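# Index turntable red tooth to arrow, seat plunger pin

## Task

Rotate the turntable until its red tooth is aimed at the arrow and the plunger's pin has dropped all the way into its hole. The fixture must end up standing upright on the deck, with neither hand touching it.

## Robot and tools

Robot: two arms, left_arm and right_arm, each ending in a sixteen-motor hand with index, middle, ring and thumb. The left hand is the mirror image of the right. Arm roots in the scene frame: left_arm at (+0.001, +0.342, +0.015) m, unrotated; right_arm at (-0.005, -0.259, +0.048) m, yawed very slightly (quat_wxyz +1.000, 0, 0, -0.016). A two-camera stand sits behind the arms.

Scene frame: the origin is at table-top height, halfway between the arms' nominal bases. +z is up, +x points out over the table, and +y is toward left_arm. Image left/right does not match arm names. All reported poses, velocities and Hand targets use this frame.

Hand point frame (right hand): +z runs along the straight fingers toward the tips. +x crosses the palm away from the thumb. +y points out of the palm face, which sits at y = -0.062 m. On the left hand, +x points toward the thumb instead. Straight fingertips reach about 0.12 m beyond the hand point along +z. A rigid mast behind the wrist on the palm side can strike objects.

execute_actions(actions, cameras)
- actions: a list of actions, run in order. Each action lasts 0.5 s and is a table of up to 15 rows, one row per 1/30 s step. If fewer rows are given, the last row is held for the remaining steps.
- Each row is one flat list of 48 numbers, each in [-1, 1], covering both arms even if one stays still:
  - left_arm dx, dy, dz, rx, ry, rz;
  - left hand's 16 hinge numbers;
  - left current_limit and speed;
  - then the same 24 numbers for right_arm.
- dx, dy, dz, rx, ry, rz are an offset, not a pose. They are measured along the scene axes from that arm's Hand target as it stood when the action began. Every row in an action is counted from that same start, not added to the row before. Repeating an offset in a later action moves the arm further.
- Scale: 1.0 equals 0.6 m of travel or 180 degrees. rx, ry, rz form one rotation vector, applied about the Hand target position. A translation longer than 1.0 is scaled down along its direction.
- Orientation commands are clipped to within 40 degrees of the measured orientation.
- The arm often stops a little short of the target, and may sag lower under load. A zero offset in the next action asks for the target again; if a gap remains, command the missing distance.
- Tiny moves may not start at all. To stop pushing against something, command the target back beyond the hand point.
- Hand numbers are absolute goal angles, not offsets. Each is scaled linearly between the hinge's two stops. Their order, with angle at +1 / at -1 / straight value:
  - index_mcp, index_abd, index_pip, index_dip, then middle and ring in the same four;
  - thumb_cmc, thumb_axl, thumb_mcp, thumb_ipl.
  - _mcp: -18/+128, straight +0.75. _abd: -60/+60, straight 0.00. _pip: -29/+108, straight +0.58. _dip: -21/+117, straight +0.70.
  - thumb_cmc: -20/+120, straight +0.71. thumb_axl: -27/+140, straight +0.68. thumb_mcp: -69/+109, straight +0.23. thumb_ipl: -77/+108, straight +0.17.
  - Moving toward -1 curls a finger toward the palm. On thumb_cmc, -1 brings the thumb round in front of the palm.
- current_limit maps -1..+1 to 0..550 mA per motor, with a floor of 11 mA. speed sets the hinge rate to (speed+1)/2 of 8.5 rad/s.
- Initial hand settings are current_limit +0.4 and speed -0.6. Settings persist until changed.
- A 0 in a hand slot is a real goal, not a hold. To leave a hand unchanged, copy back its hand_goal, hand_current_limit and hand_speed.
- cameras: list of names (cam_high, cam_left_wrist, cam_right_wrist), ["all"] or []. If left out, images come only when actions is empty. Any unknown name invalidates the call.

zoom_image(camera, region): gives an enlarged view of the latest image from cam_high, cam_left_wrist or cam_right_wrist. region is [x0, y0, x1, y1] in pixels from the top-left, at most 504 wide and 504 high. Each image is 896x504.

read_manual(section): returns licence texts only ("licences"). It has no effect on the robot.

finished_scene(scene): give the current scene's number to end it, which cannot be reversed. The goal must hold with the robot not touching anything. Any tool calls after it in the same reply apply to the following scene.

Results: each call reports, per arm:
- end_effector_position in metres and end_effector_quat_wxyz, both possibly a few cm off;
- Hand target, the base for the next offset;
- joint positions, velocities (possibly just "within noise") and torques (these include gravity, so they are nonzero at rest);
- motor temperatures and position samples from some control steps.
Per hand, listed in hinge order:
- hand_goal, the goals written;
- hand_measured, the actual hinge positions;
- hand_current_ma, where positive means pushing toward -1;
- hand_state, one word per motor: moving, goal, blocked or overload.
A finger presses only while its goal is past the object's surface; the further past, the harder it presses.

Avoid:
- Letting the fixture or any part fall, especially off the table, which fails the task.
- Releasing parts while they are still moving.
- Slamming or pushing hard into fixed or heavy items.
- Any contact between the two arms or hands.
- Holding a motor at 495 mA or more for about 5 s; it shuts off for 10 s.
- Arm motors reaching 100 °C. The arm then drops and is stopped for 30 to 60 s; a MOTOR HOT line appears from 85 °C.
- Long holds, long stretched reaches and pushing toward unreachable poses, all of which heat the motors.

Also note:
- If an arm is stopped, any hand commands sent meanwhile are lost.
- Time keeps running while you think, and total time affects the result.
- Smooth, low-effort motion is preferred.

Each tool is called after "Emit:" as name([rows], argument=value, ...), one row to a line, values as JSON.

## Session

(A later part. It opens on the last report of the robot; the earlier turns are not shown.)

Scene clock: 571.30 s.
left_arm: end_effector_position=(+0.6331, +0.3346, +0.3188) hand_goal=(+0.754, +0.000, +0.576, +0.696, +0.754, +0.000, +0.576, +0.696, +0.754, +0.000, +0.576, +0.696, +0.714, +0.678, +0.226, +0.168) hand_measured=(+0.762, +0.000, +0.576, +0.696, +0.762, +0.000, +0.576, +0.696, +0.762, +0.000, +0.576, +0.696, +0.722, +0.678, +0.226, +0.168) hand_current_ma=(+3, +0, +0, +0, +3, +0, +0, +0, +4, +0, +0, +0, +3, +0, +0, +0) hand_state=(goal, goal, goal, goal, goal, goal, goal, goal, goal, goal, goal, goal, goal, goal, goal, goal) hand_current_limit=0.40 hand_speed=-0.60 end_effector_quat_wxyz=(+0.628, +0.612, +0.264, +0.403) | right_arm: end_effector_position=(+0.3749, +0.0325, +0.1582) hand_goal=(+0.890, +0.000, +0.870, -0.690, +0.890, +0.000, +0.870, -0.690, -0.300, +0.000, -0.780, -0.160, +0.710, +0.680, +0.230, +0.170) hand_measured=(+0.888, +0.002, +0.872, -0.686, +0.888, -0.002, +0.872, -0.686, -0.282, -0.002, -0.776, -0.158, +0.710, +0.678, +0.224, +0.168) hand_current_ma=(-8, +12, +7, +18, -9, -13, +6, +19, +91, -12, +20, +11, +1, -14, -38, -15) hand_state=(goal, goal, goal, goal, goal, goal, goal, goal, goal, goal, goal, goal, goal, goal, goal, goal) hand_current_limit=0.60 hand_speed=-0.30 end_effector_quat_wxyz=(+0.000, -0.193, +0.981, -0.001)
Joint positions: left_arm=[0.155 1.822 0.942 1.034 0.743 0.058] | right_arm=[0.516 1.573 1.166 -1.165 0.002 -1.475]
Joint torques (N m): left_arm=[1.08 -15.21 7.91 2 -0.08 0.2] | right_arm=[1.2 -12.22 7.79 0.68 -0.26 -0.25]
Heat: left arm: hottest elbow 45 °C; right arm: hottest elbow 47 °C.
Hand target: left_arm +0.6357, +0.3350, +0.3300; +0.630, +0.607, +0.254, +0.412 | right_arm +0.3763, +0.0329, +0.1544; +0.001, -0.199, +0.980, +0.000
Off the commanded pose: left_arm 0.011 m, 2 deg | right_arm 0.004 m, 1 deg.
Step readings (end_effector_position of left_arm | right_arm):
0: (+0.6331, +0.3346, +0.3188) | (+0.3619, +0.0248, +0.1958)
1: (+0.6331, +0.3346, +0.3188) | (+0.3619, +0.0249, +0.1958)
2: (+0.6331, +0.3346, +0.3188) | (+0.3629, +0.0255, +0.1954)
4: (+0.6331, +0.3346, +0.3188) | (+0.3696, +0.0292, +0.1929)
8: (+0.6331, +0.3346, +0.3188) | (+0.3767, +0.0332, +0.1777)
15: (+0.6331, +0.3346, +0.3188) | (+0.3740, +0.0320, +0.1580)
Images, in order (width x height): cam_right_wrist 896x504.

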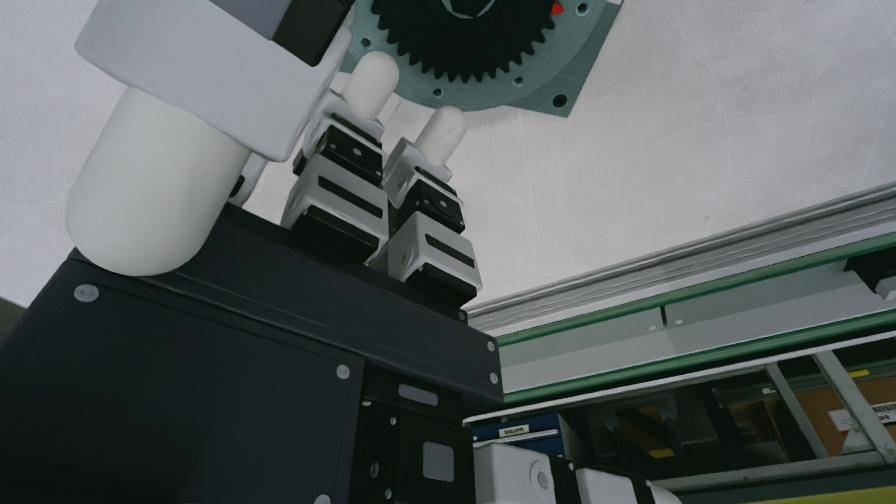

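Emit:
execute_actions([
  [[0,0,0,0,0,0,0.754,0,0.576,0.696,0.754,0,0.576,0.696,0.754,0,0.576,0.696,0.714,0.678,0.226,0.168,0.4,-0.6,0,0,-0.05,0,0,0,0.89,0,0.869,-0.69,0.89,0,0.869,-0.69,-0.3,0,-0.78,-0.16,0.71,0.68,0.23,0.17,0.6,-0.3]],
  [[0,0,0,0,0,0,0.754,0,0.576,0.696,0.754,0,0.576,0.696,0.754,0,0.576,0.696,0.714,0.678,0.226,0.168,0.4,-0.6,0,0,-0.044,0,0,0,0.89,0,0.869,-0.69,0.89,0,0.869,-0.69,-0.3,0,-0.78,-0.16,0.71,0.68,0.23,0.17,0.6,-0.3]],
], cameras=["cam_right_wrist","cam_high"])

Emit:
zoom_image(camera="cam_high", region=[360, 180, 480, 280])

Scene clock: 591.60 s.
left_arm: end_effector_position=(+0.6331, +0.3346, +0.3188) hand_goal=(+0.754, +0.000, +0.576, +0.696, +0.754, +0.000, +0.576, +0.696, +0.754, +0.000, +0.576, +0.696, +0.714, +0.678, +0.226, +0.168) hand_measured=(+0.762, +0.000, +0.576, +0.696, +0.762, +0.000, +0.576, +0.696, +0.762, +0.000, +0.576, +0.696, +0.722, +0.678, +0.226, +0.168) hand_current_ma=(+3, +0, +0, +0, +3, +0, +0, +0, +4, +0, +0, +0, +3, +0, +0, +0) hand_state=(goal, goal, goal, goal, goal, goal, goal, goal, goal, goal, goal, goal, goal, goal, goal, goal) hand_current_limit=0.40 hand_speed=-0.60 end_effector_quat_wxyz=(+0.628, +0.612, +0.264, +0.403) | right_arm: end_effector_position=(+0.3790, +0.0316, +0.1264) hand_goal=(+0.890, +0.000, +0.870, -0.690, +0.890, +0.000, +0.870, -0.690, -0.300, +0.000, -0.780, -0.160, +0.710, +0.680, +0.230, +0.170) hand_measured=(+0.888, -0.020, +0.866, -0.706, +0.906, -0.032, +0.866, -0.730, -0.282, -0.002, -0.776, -0.158, +0.710, +0.678, +0.224, +0.168) hand_current_ma=(-9, -87, -23, -84, +82, -142, -17, -200, +89, -12, +19, +11, +1, -14, -38, -15) hand_state=(goal, blocked, goal, goal, goal, blocked, goal, blocked, goal, goal, goal, goal, goal, goal, goal, goal) hand_current_limit=0.60 hand_speed=-0.30 end_effector_quat_wxyz=(+0.014, -0.193, +0.981, +0.000)
Joint positions: left_arm=[0.155 1.822 0.942 1.034 0.743 0.058] | right_arm=[0.512 1.601 1.107 -1.048 0.008 -1.479]
Joint torques (N m): left_arm=[0.79 -15.21 7.88 1.95 -0.1 0.21] | right_arm=[1.79 -9.17 5.67 1.68 -0.49 -0.23]
Motor temperatures (°C): left_arm=[27 31 45 25 23 24] | right_arm=[24 30 44 25 24 26]
Heat: left arm: hottest elbow 45 °C; right arm: hottest elbow 44 °C.
Hand target: left_arm +0.6357, +0.3350, +0.3300; +0.630, +0.607, +0.254, +0.412 | right_arm +0.3762, +0.0329, +0.0980; +0.001, -0.199, +0.980, +0.000
Off the commanded pose: left_arm 0.011 m, 2 deg | right_arm 0.029 m, 2 deg.
Step readings (end_effector_position of left_arm | right_arm):
0: (+0.6331, +0.3346, +0.3188) | (+0.3749, +0.0325, +0.1582)
1: (+0.6331, +0.3346, +0.3188) | (+0.3751, +0.0326, +0.1582)
2: (+0.6331, +0.3346, +0.3188) | (+0.3759, +0.0330, +0.1574)
4: (+0.6331, +0.3346, +0.3188) | (+0.3777, +0.0340, +0.1541)
8: (+0.6331, +0.3346, +0.3188) | (+0.3764, +0.0333, +0.1413)
15: (+0.6331, +0.3346, +0.3188) | (+0.3766, +0.0318, +0.1358)
16: (+0.6331, +0.3346, +0.3188) | (+0.3765, +0.0318, +0.1355)
17: (+0.6331, +0.3346, +0.3188) | (+0.3768, +0.0318, +0.1344)
19: (+0.6331, +0.3346, +0.3188) | (+0.3776, +0.0320, +0.1298)
23: (+0.6331, +0.3346, +0.3188) | (+0.3787, +0.0316, +0.1267)
30: (+0.6331, +0.3346, +0.3188) | (+0.3789, +0.0315, +0.1264)
Images, in order (width x height): cam_high 896x504, cam_right_wrist 896x504.

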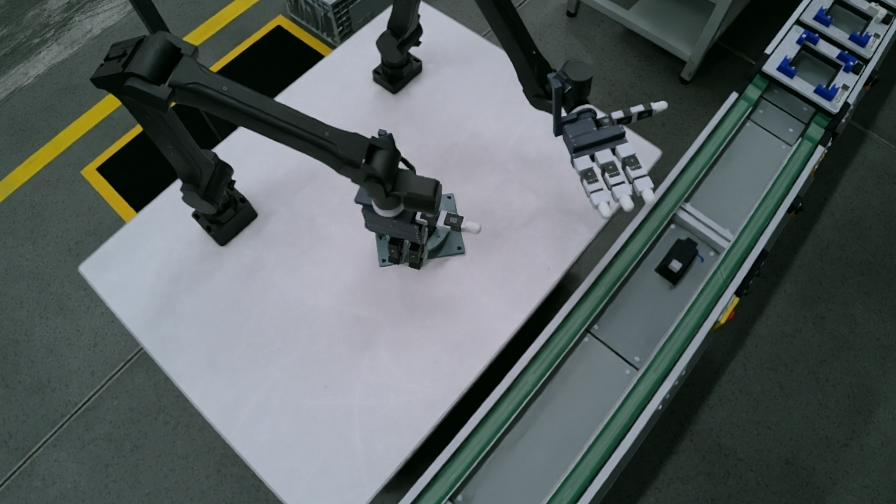

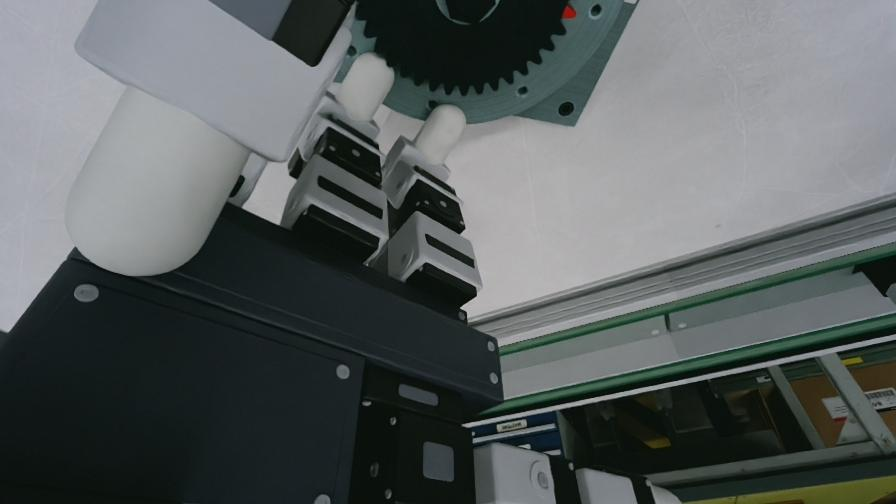

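Scaled by 4.200.

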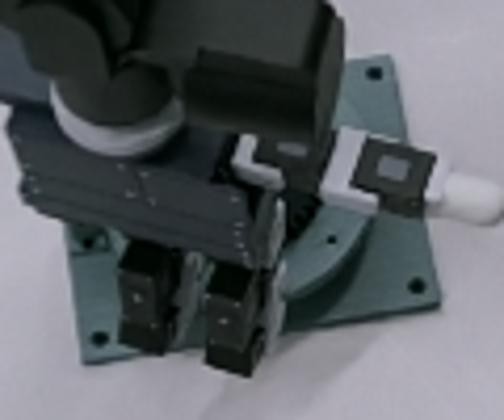

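Emit:
execute_actions([
  [[0,0,0,0,0,0,0.754,0,0.576,0.696,0.754,0,0.576,0.696,0.754,0,0.576,0.696,0.714,0.678,0.226,0.168,0.4,-0.6,0.018,0.014,0,0,0,0.02,0.89,0,0.869,-0.69,0.89,0,0.869,-0.69,-0.3,0,-0.78,-0.16,0.71,0.68,0.23,0.17,0.6,-0.3]],
  [[0,0,0,0,0,0,0.754,0,0.576,0.696,0.754,0,0.576,0.696,0.754,0,0.576,0.696,0.714,0.678,0.226,0.168,0.4,-0.6,0.006,0.004,0,0,0,0.02,0.89,0,0.869,-0.69,0.89,0,0.869,-0.69,-0.3,0,-0.78,-0.16,0.71,0.68,0.23,0.17,0.6,-0.3]],
], cameras=["cam_right_wrist","cam_high"])

Emit:
zoom_image(camera="cam_high", region=[360, 180, 480, 280])

Scene clock: 605.03 s.
left_arm: end_effector_position=(+0.6331, +0.3346, +0.3188) hand_goal=(+0.754, +0.000, +0.576, +0.696, +0.754, +0.000, +0.576, +0.696, +0.754, +0.000, +0.576, +0.696, +0.714, +0.678, +0.226, +0.168) hand_measured=(+0.762, +0.000, +0.576, +0.696, +0.762, +0.000, +0.576, +0.696, +0.762, +0.000, +0.576, +0.696, +0.722, +0.678, +0.226, +0.168) hand_current_ma=(+3, +0, +0, +0, +3, +0, +0, +0, +4, +0, +0, +0, +3, +0, +0, +0) hand_state=(goal, goal, goal, goal, goal, goal, goal, goal, goal, goal, goal, goal, goal, goal, goal, goal) hand_current_limit=0.40 hand_speed=-0.60 end_effector_quat_wxyz=(+0.628, +0.612, +0.264, +0.403) | right_arm: end_effector_position=(+0.3781, +0.0316, +0.1243) hand_goal=(+0.890, +0.000, +0.870, -0.690, +0.890, +0.000, +0.870, -0.690, -0.300, +0.000, -0.780, -0.160, +0.710, +0.680, +0.230, +0.170) hand_measured=(+0.898, -0.054, +0.860, -0.732, +0.892, -0.072, +0.856, -0.744, -0.284, -0.002, -0.776, -0.158, +0.710, +0.678, +0.224, +0.168) hand_current_ma=(+43, -234, -48, -207, +13, -316, -71, -269, +87, -12, +19, +11, +1, -14, -38, -15) hand_state=(goal, blocked, goal, blocked, goal, blocked, goal, blocked, goal, goal, goal, goal, goal, goal, goal, goal) hand_current_limit=0.60 hand_speed=-0.30 end_effector_quat_wxyz=(+0.012, -0.253, +0.967, -0.002)
Joint positions: left_arm=[0.155 1.822 0.942 1.034 0.743 0.058] | right_arm=[0.507 1.629 1.137 -1.057 0.009 -1.607]
Joint torques (N m): left_arm=[0.67 -15.44 7.95 2.03 -0.1 0.19] | right_arm=[2.08 -6.83 10.11 1.36 -0.57 -0.2]
Heat: left arm: hottest elbow 45 °C; right arm: hottest elbow 43 °C.
Hand target: left_arm +0.6357, +0.3350, +0.3300; +0.630, +0.607, +0.254, +0.412 | right_arm +0.3907, +0.0436, +0.0979; +0.001, -0.260, +0.966, +0.000
Off the commanded pose: left_arm 0.011 m, 2 deg | right_arm 0.032 m, 2 deg.
Step readings (end_effector_position of left_arm | right_arm):
0: (+0.6331, +0.3346, +0.3188) | (+0.3790, +0.0316, +0.1264)
1: (+0.6331, +0.3346, +0.3188) | (+0.3789, +0.0316, +0.1264)
2: (+0.6331, +0.3346, +0.3188) | (+0.3785, +0.0315, +0.1262)
4: (+0.6331, +0.3346, +0.3188) | (+0.3776, +0.0312, +0.1256)
8: (+0.6331, +0.3346, +0.3188) | (+0.3775, +0.0311, +0.1252)
15: (+0.6331, +0.3346, +0.3188) | (+0.3770, +0.0312, +0.1251)
16: (+0.6331, +0.3346, +0.3188) | (+0.3771, +0.0312, +0.1253)
17: (+0.6331, +0.3346, +0.3188) | (+0.3769, +0.0314, +0.1252)
19: (+0.6331, +0.3346, +0.3188) | (+0.3775, +0.0315, +0.1249)
23: (+0.6331, +0.3346, +0.3188) | (+0.3791, +0.0325, +0.1243)
30: (+0.6331, +0.3346, +0.3188) | (+0.3784, +0.0318, +0.1243)
Images, in order (width x height): cam_high 896x504, cam_right_wrist 896x504.

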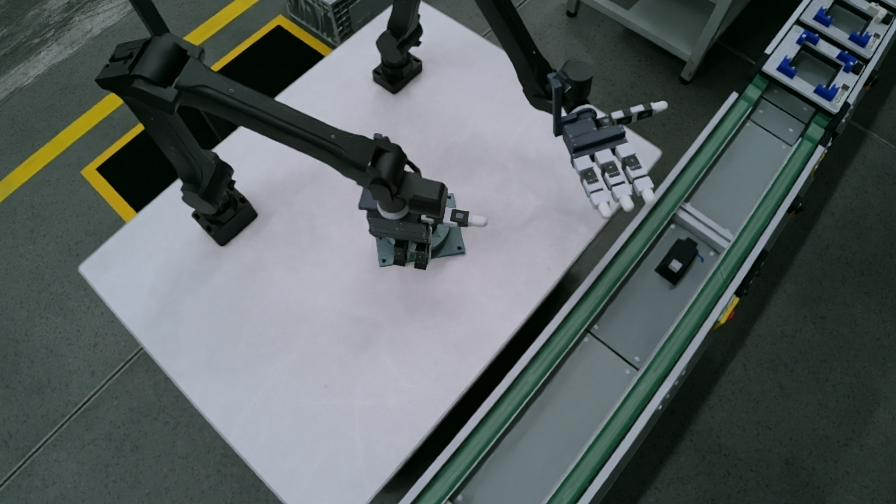

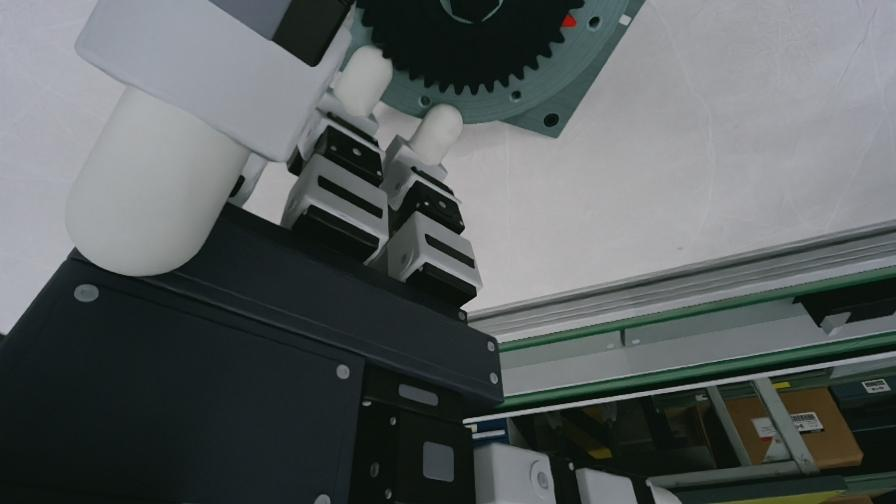

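Scaled by 4.200.

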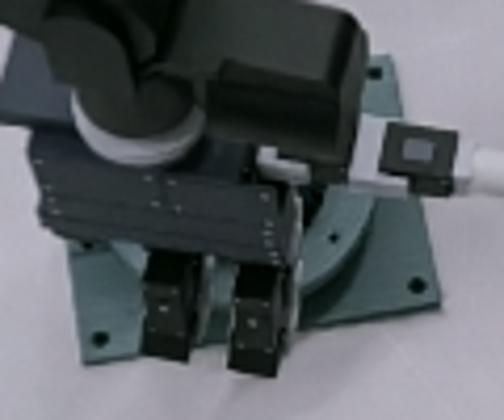

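Emit:
execute_actions([
  [[0,0,0,0,0,0,0.754,0,0.576,0.696,0.754,0,0.576,0.696,0.754,0,0.576,0.696,0.714,0.678,0.226,0.168,0.4,-0.6,-0.02,-0.015,0.14,0,0,0,0.89,0,0.869,-0.69,0.89,0,0.869,-0.69,-0.3,0,-0.78,-0.16,0.71,0.68,0.23,0.17,0.6,-0.3]],
  [[0,0,0,0,0,0,0.754,0,0.576,0.696,0.754,0,0.576,0.696,0.754,0,0.576,0.696,0.714,0.678,0.226,0.168,0.4,-0.6,-0.08,-0.06,0.03,0,0,0,0.89,0,0.869,-0.69,0.89,0,0.869,-0.69,-0.3,0,-0.78,-0.16,0.71,0.68,0.23,0.17,0.6,-0.3]],
], cameras=["cam_right_wrist","cam_high"])

Emit:
zoom_image(camera="cam_high", region=[360, 180, 480, 280])

Scene clock: 615.10 s.
left_arm: end_effector_position=(+0.6331, +0.3346, +0.3188) hand_goal=(+0.754, +0.000, +0.576, +0.696, +0.754, +0.000, +0.576, +0.696, +0.754, +0.000, +0.576, +0.696, +0.714, +0.678, +0.226, +0.168) hand_measured=(+0.762, +0.000, +0.576, +0.696, +0.762, +0.000, +0.576, +0.696, +0.762, +0.000, +0.576, +0.696, +0.722, +0.678, +0.226, +0.168) hand_current_ma=(+3, +0, +0, +0, +3, +0, +0, +0, +4, +0, +0, +0, +3, +0, +0, +0) hand_state=(goal, goal, goal, goal, goal, goal, goal, goal, goal, goal, goal, goal, goal, goal, goal, goal) hand_current_limit=0.40 hand_speed=-0.60 end_effector_quat_wxyz=(+0.628, +0.612, +0.264, +0.403) | right_arm: end_effector_position=(+0.3341, +0.0040, +0.2040) hand_goal=(+0.890, +0.000, +0.870, -0.690, +0.890, +0.000, +0.870, -0.690, -0.300, +0.000, -0.780, -0.160, +0.710, +0.680, +0.230, +0.170) hand_measured=(+0.888, -0.002, +0.864, -0.692, +0.890, -0.002, +0.866, -0.692, -0.284, -0.002, -0.776, -0.158, +0.710, +0.678, +0.224, +0.168) hand_current_ma=(-5, -11, -24, -13, -5, -11, -16, -13, +86, -12, +19, +11, +1, -14, -38, -15) hand_state=(goal, goal, goal, goal, goal, goal, goal, goal, goal, goal, goal, goal, goal, goal, goal, goal) hand_current_limit=0.60 hand_speed=-0.30 end_effector_quat_wxyz=(+0.010, -0.257, +0.966, +0.002)
Joint positions: left_arm=[0.155 1.822 0.942 1.034 0.743 0.058] | right_arm=[0.491 1.421 1.123 -1.252 0 -1.631]
Joint torques (N m): left_arm=[0.91 -15.27 7.84 2.07 -0.08 0.2] | right_arm=[0.91 -10.4 7.57 -0.01 -0.25 -0.26]
Heat: left arm: hottest elbow 45 °C; right arm: hottest elbow 42 °C.
Hand target: left_arm +0.6357, +0.3350, +0.3300; +0.630, +0.607, +0.254, +0.412 | right_arm +0.3306, -0.0014, +0.2000; +0.001, -0.260, +0.966, +0.000
Off the commanded pose: left_arm 0.011 m, 2 deg | right_arm 0.008 m, 1 deg.
Step readings (end_effector_position of left_arm | right_arm):
0: (+0.6331, +0.3346, +0.3188) | (+0.3781, +0.0316, +0.1243)
1: (+0.6331, +0.3346, +0.3188) | (+0.3779, +0.0315, +0.1246)
2: (+0.6331, +0.3346, +0.3188) | (+0.3777, +0.0314, +0.1263)
4: (+0.6331, +0.3346, +0.3188) | (+0.3740, +0.0305, +0.1305)
8: (+0.6331, +0.3346, +0.3188) | (+0.3656, +0.0269, +0.1411)
15: (+0.6331, +0.3346, +0.3188) | (+0.3654, +0.0268, +0.1590)
16: (+0.6331, +0.3346, +0.3188) | (+0.3654, +0.0268, +0.1601)
17: (+0.6331, +0.3346, +0.3188) | (+0.3649, +0.0266, +0.1618)
19: (+0.6331, +0.3346, +0.3188) | (+0.3585, +0.0230, +0.1667)
23: (+0.6331, +0.3346, +0.3188) | (+0.3400, +0.0111, +0.1858)
30: (+0.6331, +0.3346, +0.3188) | (+0.3357, +0.0053, +0.2054)
Images, in order (width x height): cam_high 896x504, cam_right_wrist 896x504.

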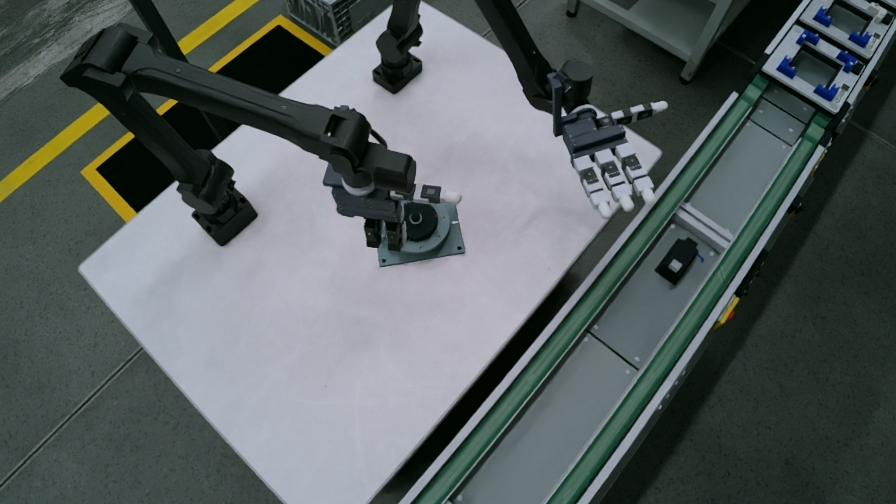

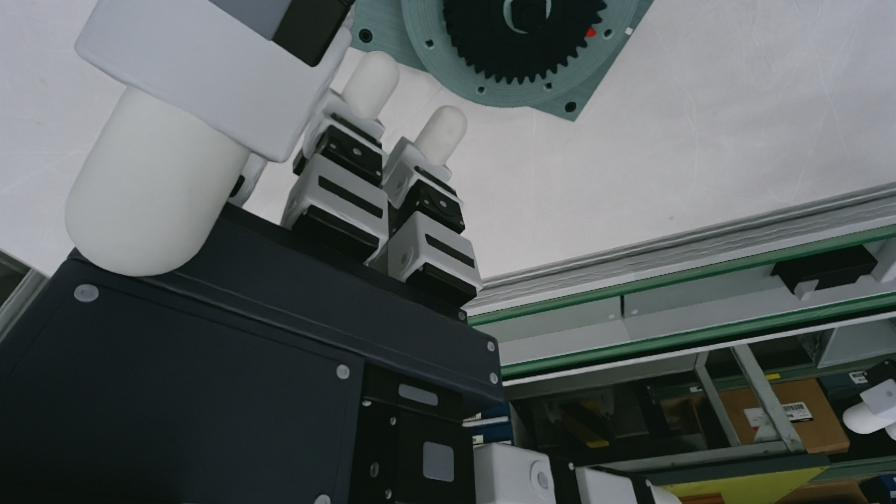

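Scaled by 4.200.

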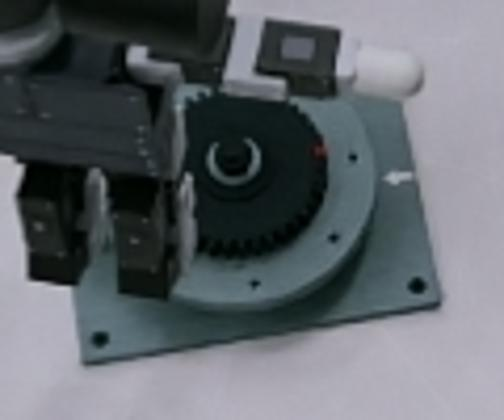

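Emit:
execute_actions([
  [[0,0,0,0,0,0,0.754,0,0.576,0.696,0.754,0,0.576,0.696,0.754,0,0.576,0.696,0.714,0.678,0.226,0.168,0.4,-0.6,0,-0.12,0.04,0,0,0,0.89,0,0.869,-0.69,0.89,0,0.869,-0.69,-0.3,0,-0.78,-0.16,0.71,0.68,0.23,0.17,0.6,-0.3]],
  [[0,0,0,0,0,0,0.754,0,0.576,0.696,0.754,0,0.576,0.696,0.754,0,0.576,0.696,0.714,0.678,0.226,0.168,0.4,-0.6,0,-0.12,0.04,0,0,0,0.89,0,0.869,-0.69,0.89,0,0.869,-0.69,-0.3,0,-0.78,-0.16,0.71,0.68,0.23,0.17,0.6,-0.3]],
], cameras=["cam_high"])

Emit:
zoom_image(camera="cam_high", region=[360, 180, 480, 280])

Emit:
zoom_image(camera="cam_high", region=[370, 190, 430, 250])

Scene clock: 626.10 s.
left_arm: end_effector_position=(+0.6331, +0.3346, +0.3188) hand_goal=(+0.754, +0.000, +0.576, +0.696, +0.754, +0.000, +0.576, +0.696, +0.754, +0.000, +0.576, +0.696, +0.714, +0.678, +0.226, +0.168) hand_measured=(+0.762, +0.000, +0.576, +0.696, +0.762, +0.000, +0.576, +0.696, +0.762, +0.000, +0.576, +0.696, +0.722, +0.678, +0.226, +0.168) hand_current_ma=(+3, +0, +0, +0, +3, +0, +0, +0, +4, +0, +0, +0, +3, +0, +0, +0) hand_state=(goal, goal, goal, goal, goal, goal, goal, goal, goal, goal, goal, goal, goal, goal, goal, goal) hand_current_limit=0.40 hand_speed=-0.60 end_effector_quat_wxyz=(+0.628, +0.612, +0.264, +0.403) | right_arm: end_effector_position=(+0.3279, -0.1461, +0.2380) hand_goal=(+0.890, +0.000, +0.870, -0.690, +0.890, +0.000, +0.870, -0.690, -0.300, +0.000, -0.780, -0.160, +0.710, +0.680, +0.230, +0.170) hand_measured=(+0.886, -0.002, +0.866, -0.692, +0.886, -0.002, +0.866, -0.692, -0.284, -0.002, -0.776, -0.158, +0.710, +0.678, +0.224, +0.168) hand_current_ma=(-19, -11, -19, -13, -17, -11, -15, -13, +86, -12, +16, +11, +0, -14, -38, -15) hand_state=(goal, goal, goal, goal, goal, goal, goal, goal, goal, goal, goal, goal, goal, goal, goal, goal) hand_current_limit=0.60 hand_speed=-0.30 end_effector_quat_wxyz=(-0.008, -0.252, +0.968, +0.000)
Joint positions: left_arm=[0.155 1.822 0.942 1.034 0.743 0.058] | right_arm=[0.113 1.297 1.097 -1.386 0.002 -1.999]
Joint torques (N m): left_arm=[0.62 -15.38 7.88 2.07 -0.1 0.2] | right_arm=[1.85 -9.17 10.13 -0.28 -0.29 -0.22]
Heat: left arm: hottest elbow 45 °C; right arm: hottest elbow 42 °C.
Hand target: left_arm +0.6357, +0.3350, +0.3300; +0.630, +0.607, +0.254, +0.412 | right_arm +0.3306, -0.1453, +0.2479; +0.000, -0.260, +0.966, +0.000
Off the commanded pose: left_arm 0.011 m, 2 deg | right_arm 0.010 m, 1 deg.
Step readings (end_effector_position of left_arm | right_arm):
0: (+0.6331, +0.3346, +0.3188) | (+0.3340, +0.0040, +0.2040)
1: (+0.6331, +0.3346, +0.3188) | (+0.3340, +0.0035, +0.2040)
2: (+0.6331, +0.3346, +0.3188) | (+0.3337, +0.0005, +0.2039)
4: (+0.6331, +0.3346, +0.3188) | (+0.3315, -0.0122, +0.2043)
8: (+0.6331, +0.3346, +0.3188) | (+0.3356, -0.0513, +0.2105)
15: (+0.6331, +0.3346, +0.3188) | (+0.3373, -0.0730, +0.2210)
16: (+0.6331, +0.3346, +0.3188) | (+0.3364, -0.0733, +0.2210)
17: (+0.6331, +0.3346, +0.3188) | (+0.3352, -0.0761, +0.2212)
19: (+0.6331, +0.3346, +0.3188) | (+0.3321, -0.0872, +0.2236)
23: (+0.6331, +0.3346, +0.3188) | (+0.3346, -0.1250, +0.2317)
30: (+0.6331, +0.3346, +0.3188) | (+0.3308, -0.1458, +0.2377)
Images, in order (width x height): cam_high 896x504.

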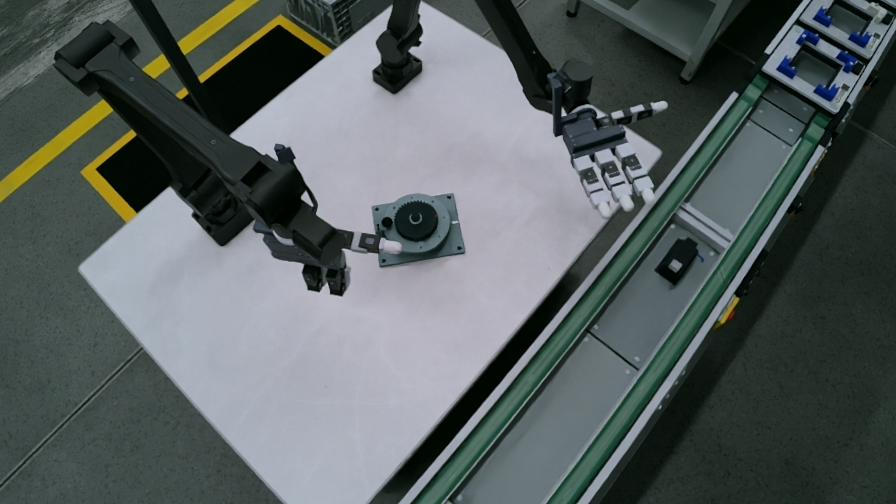

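Scaled by 4.200.

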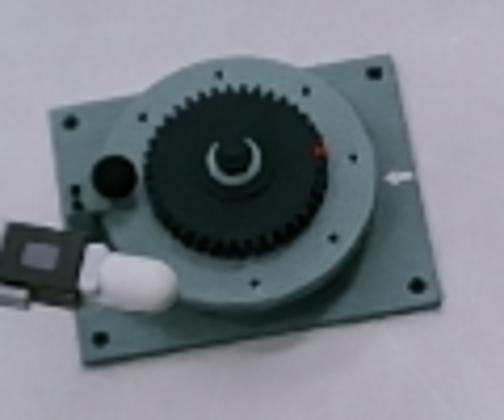

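Scaled by 8.400.

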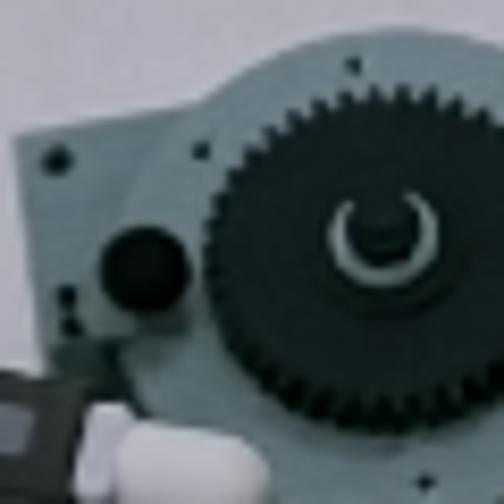

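Emit:
finished_scene(scene=2)

The scene is finished: the task was done.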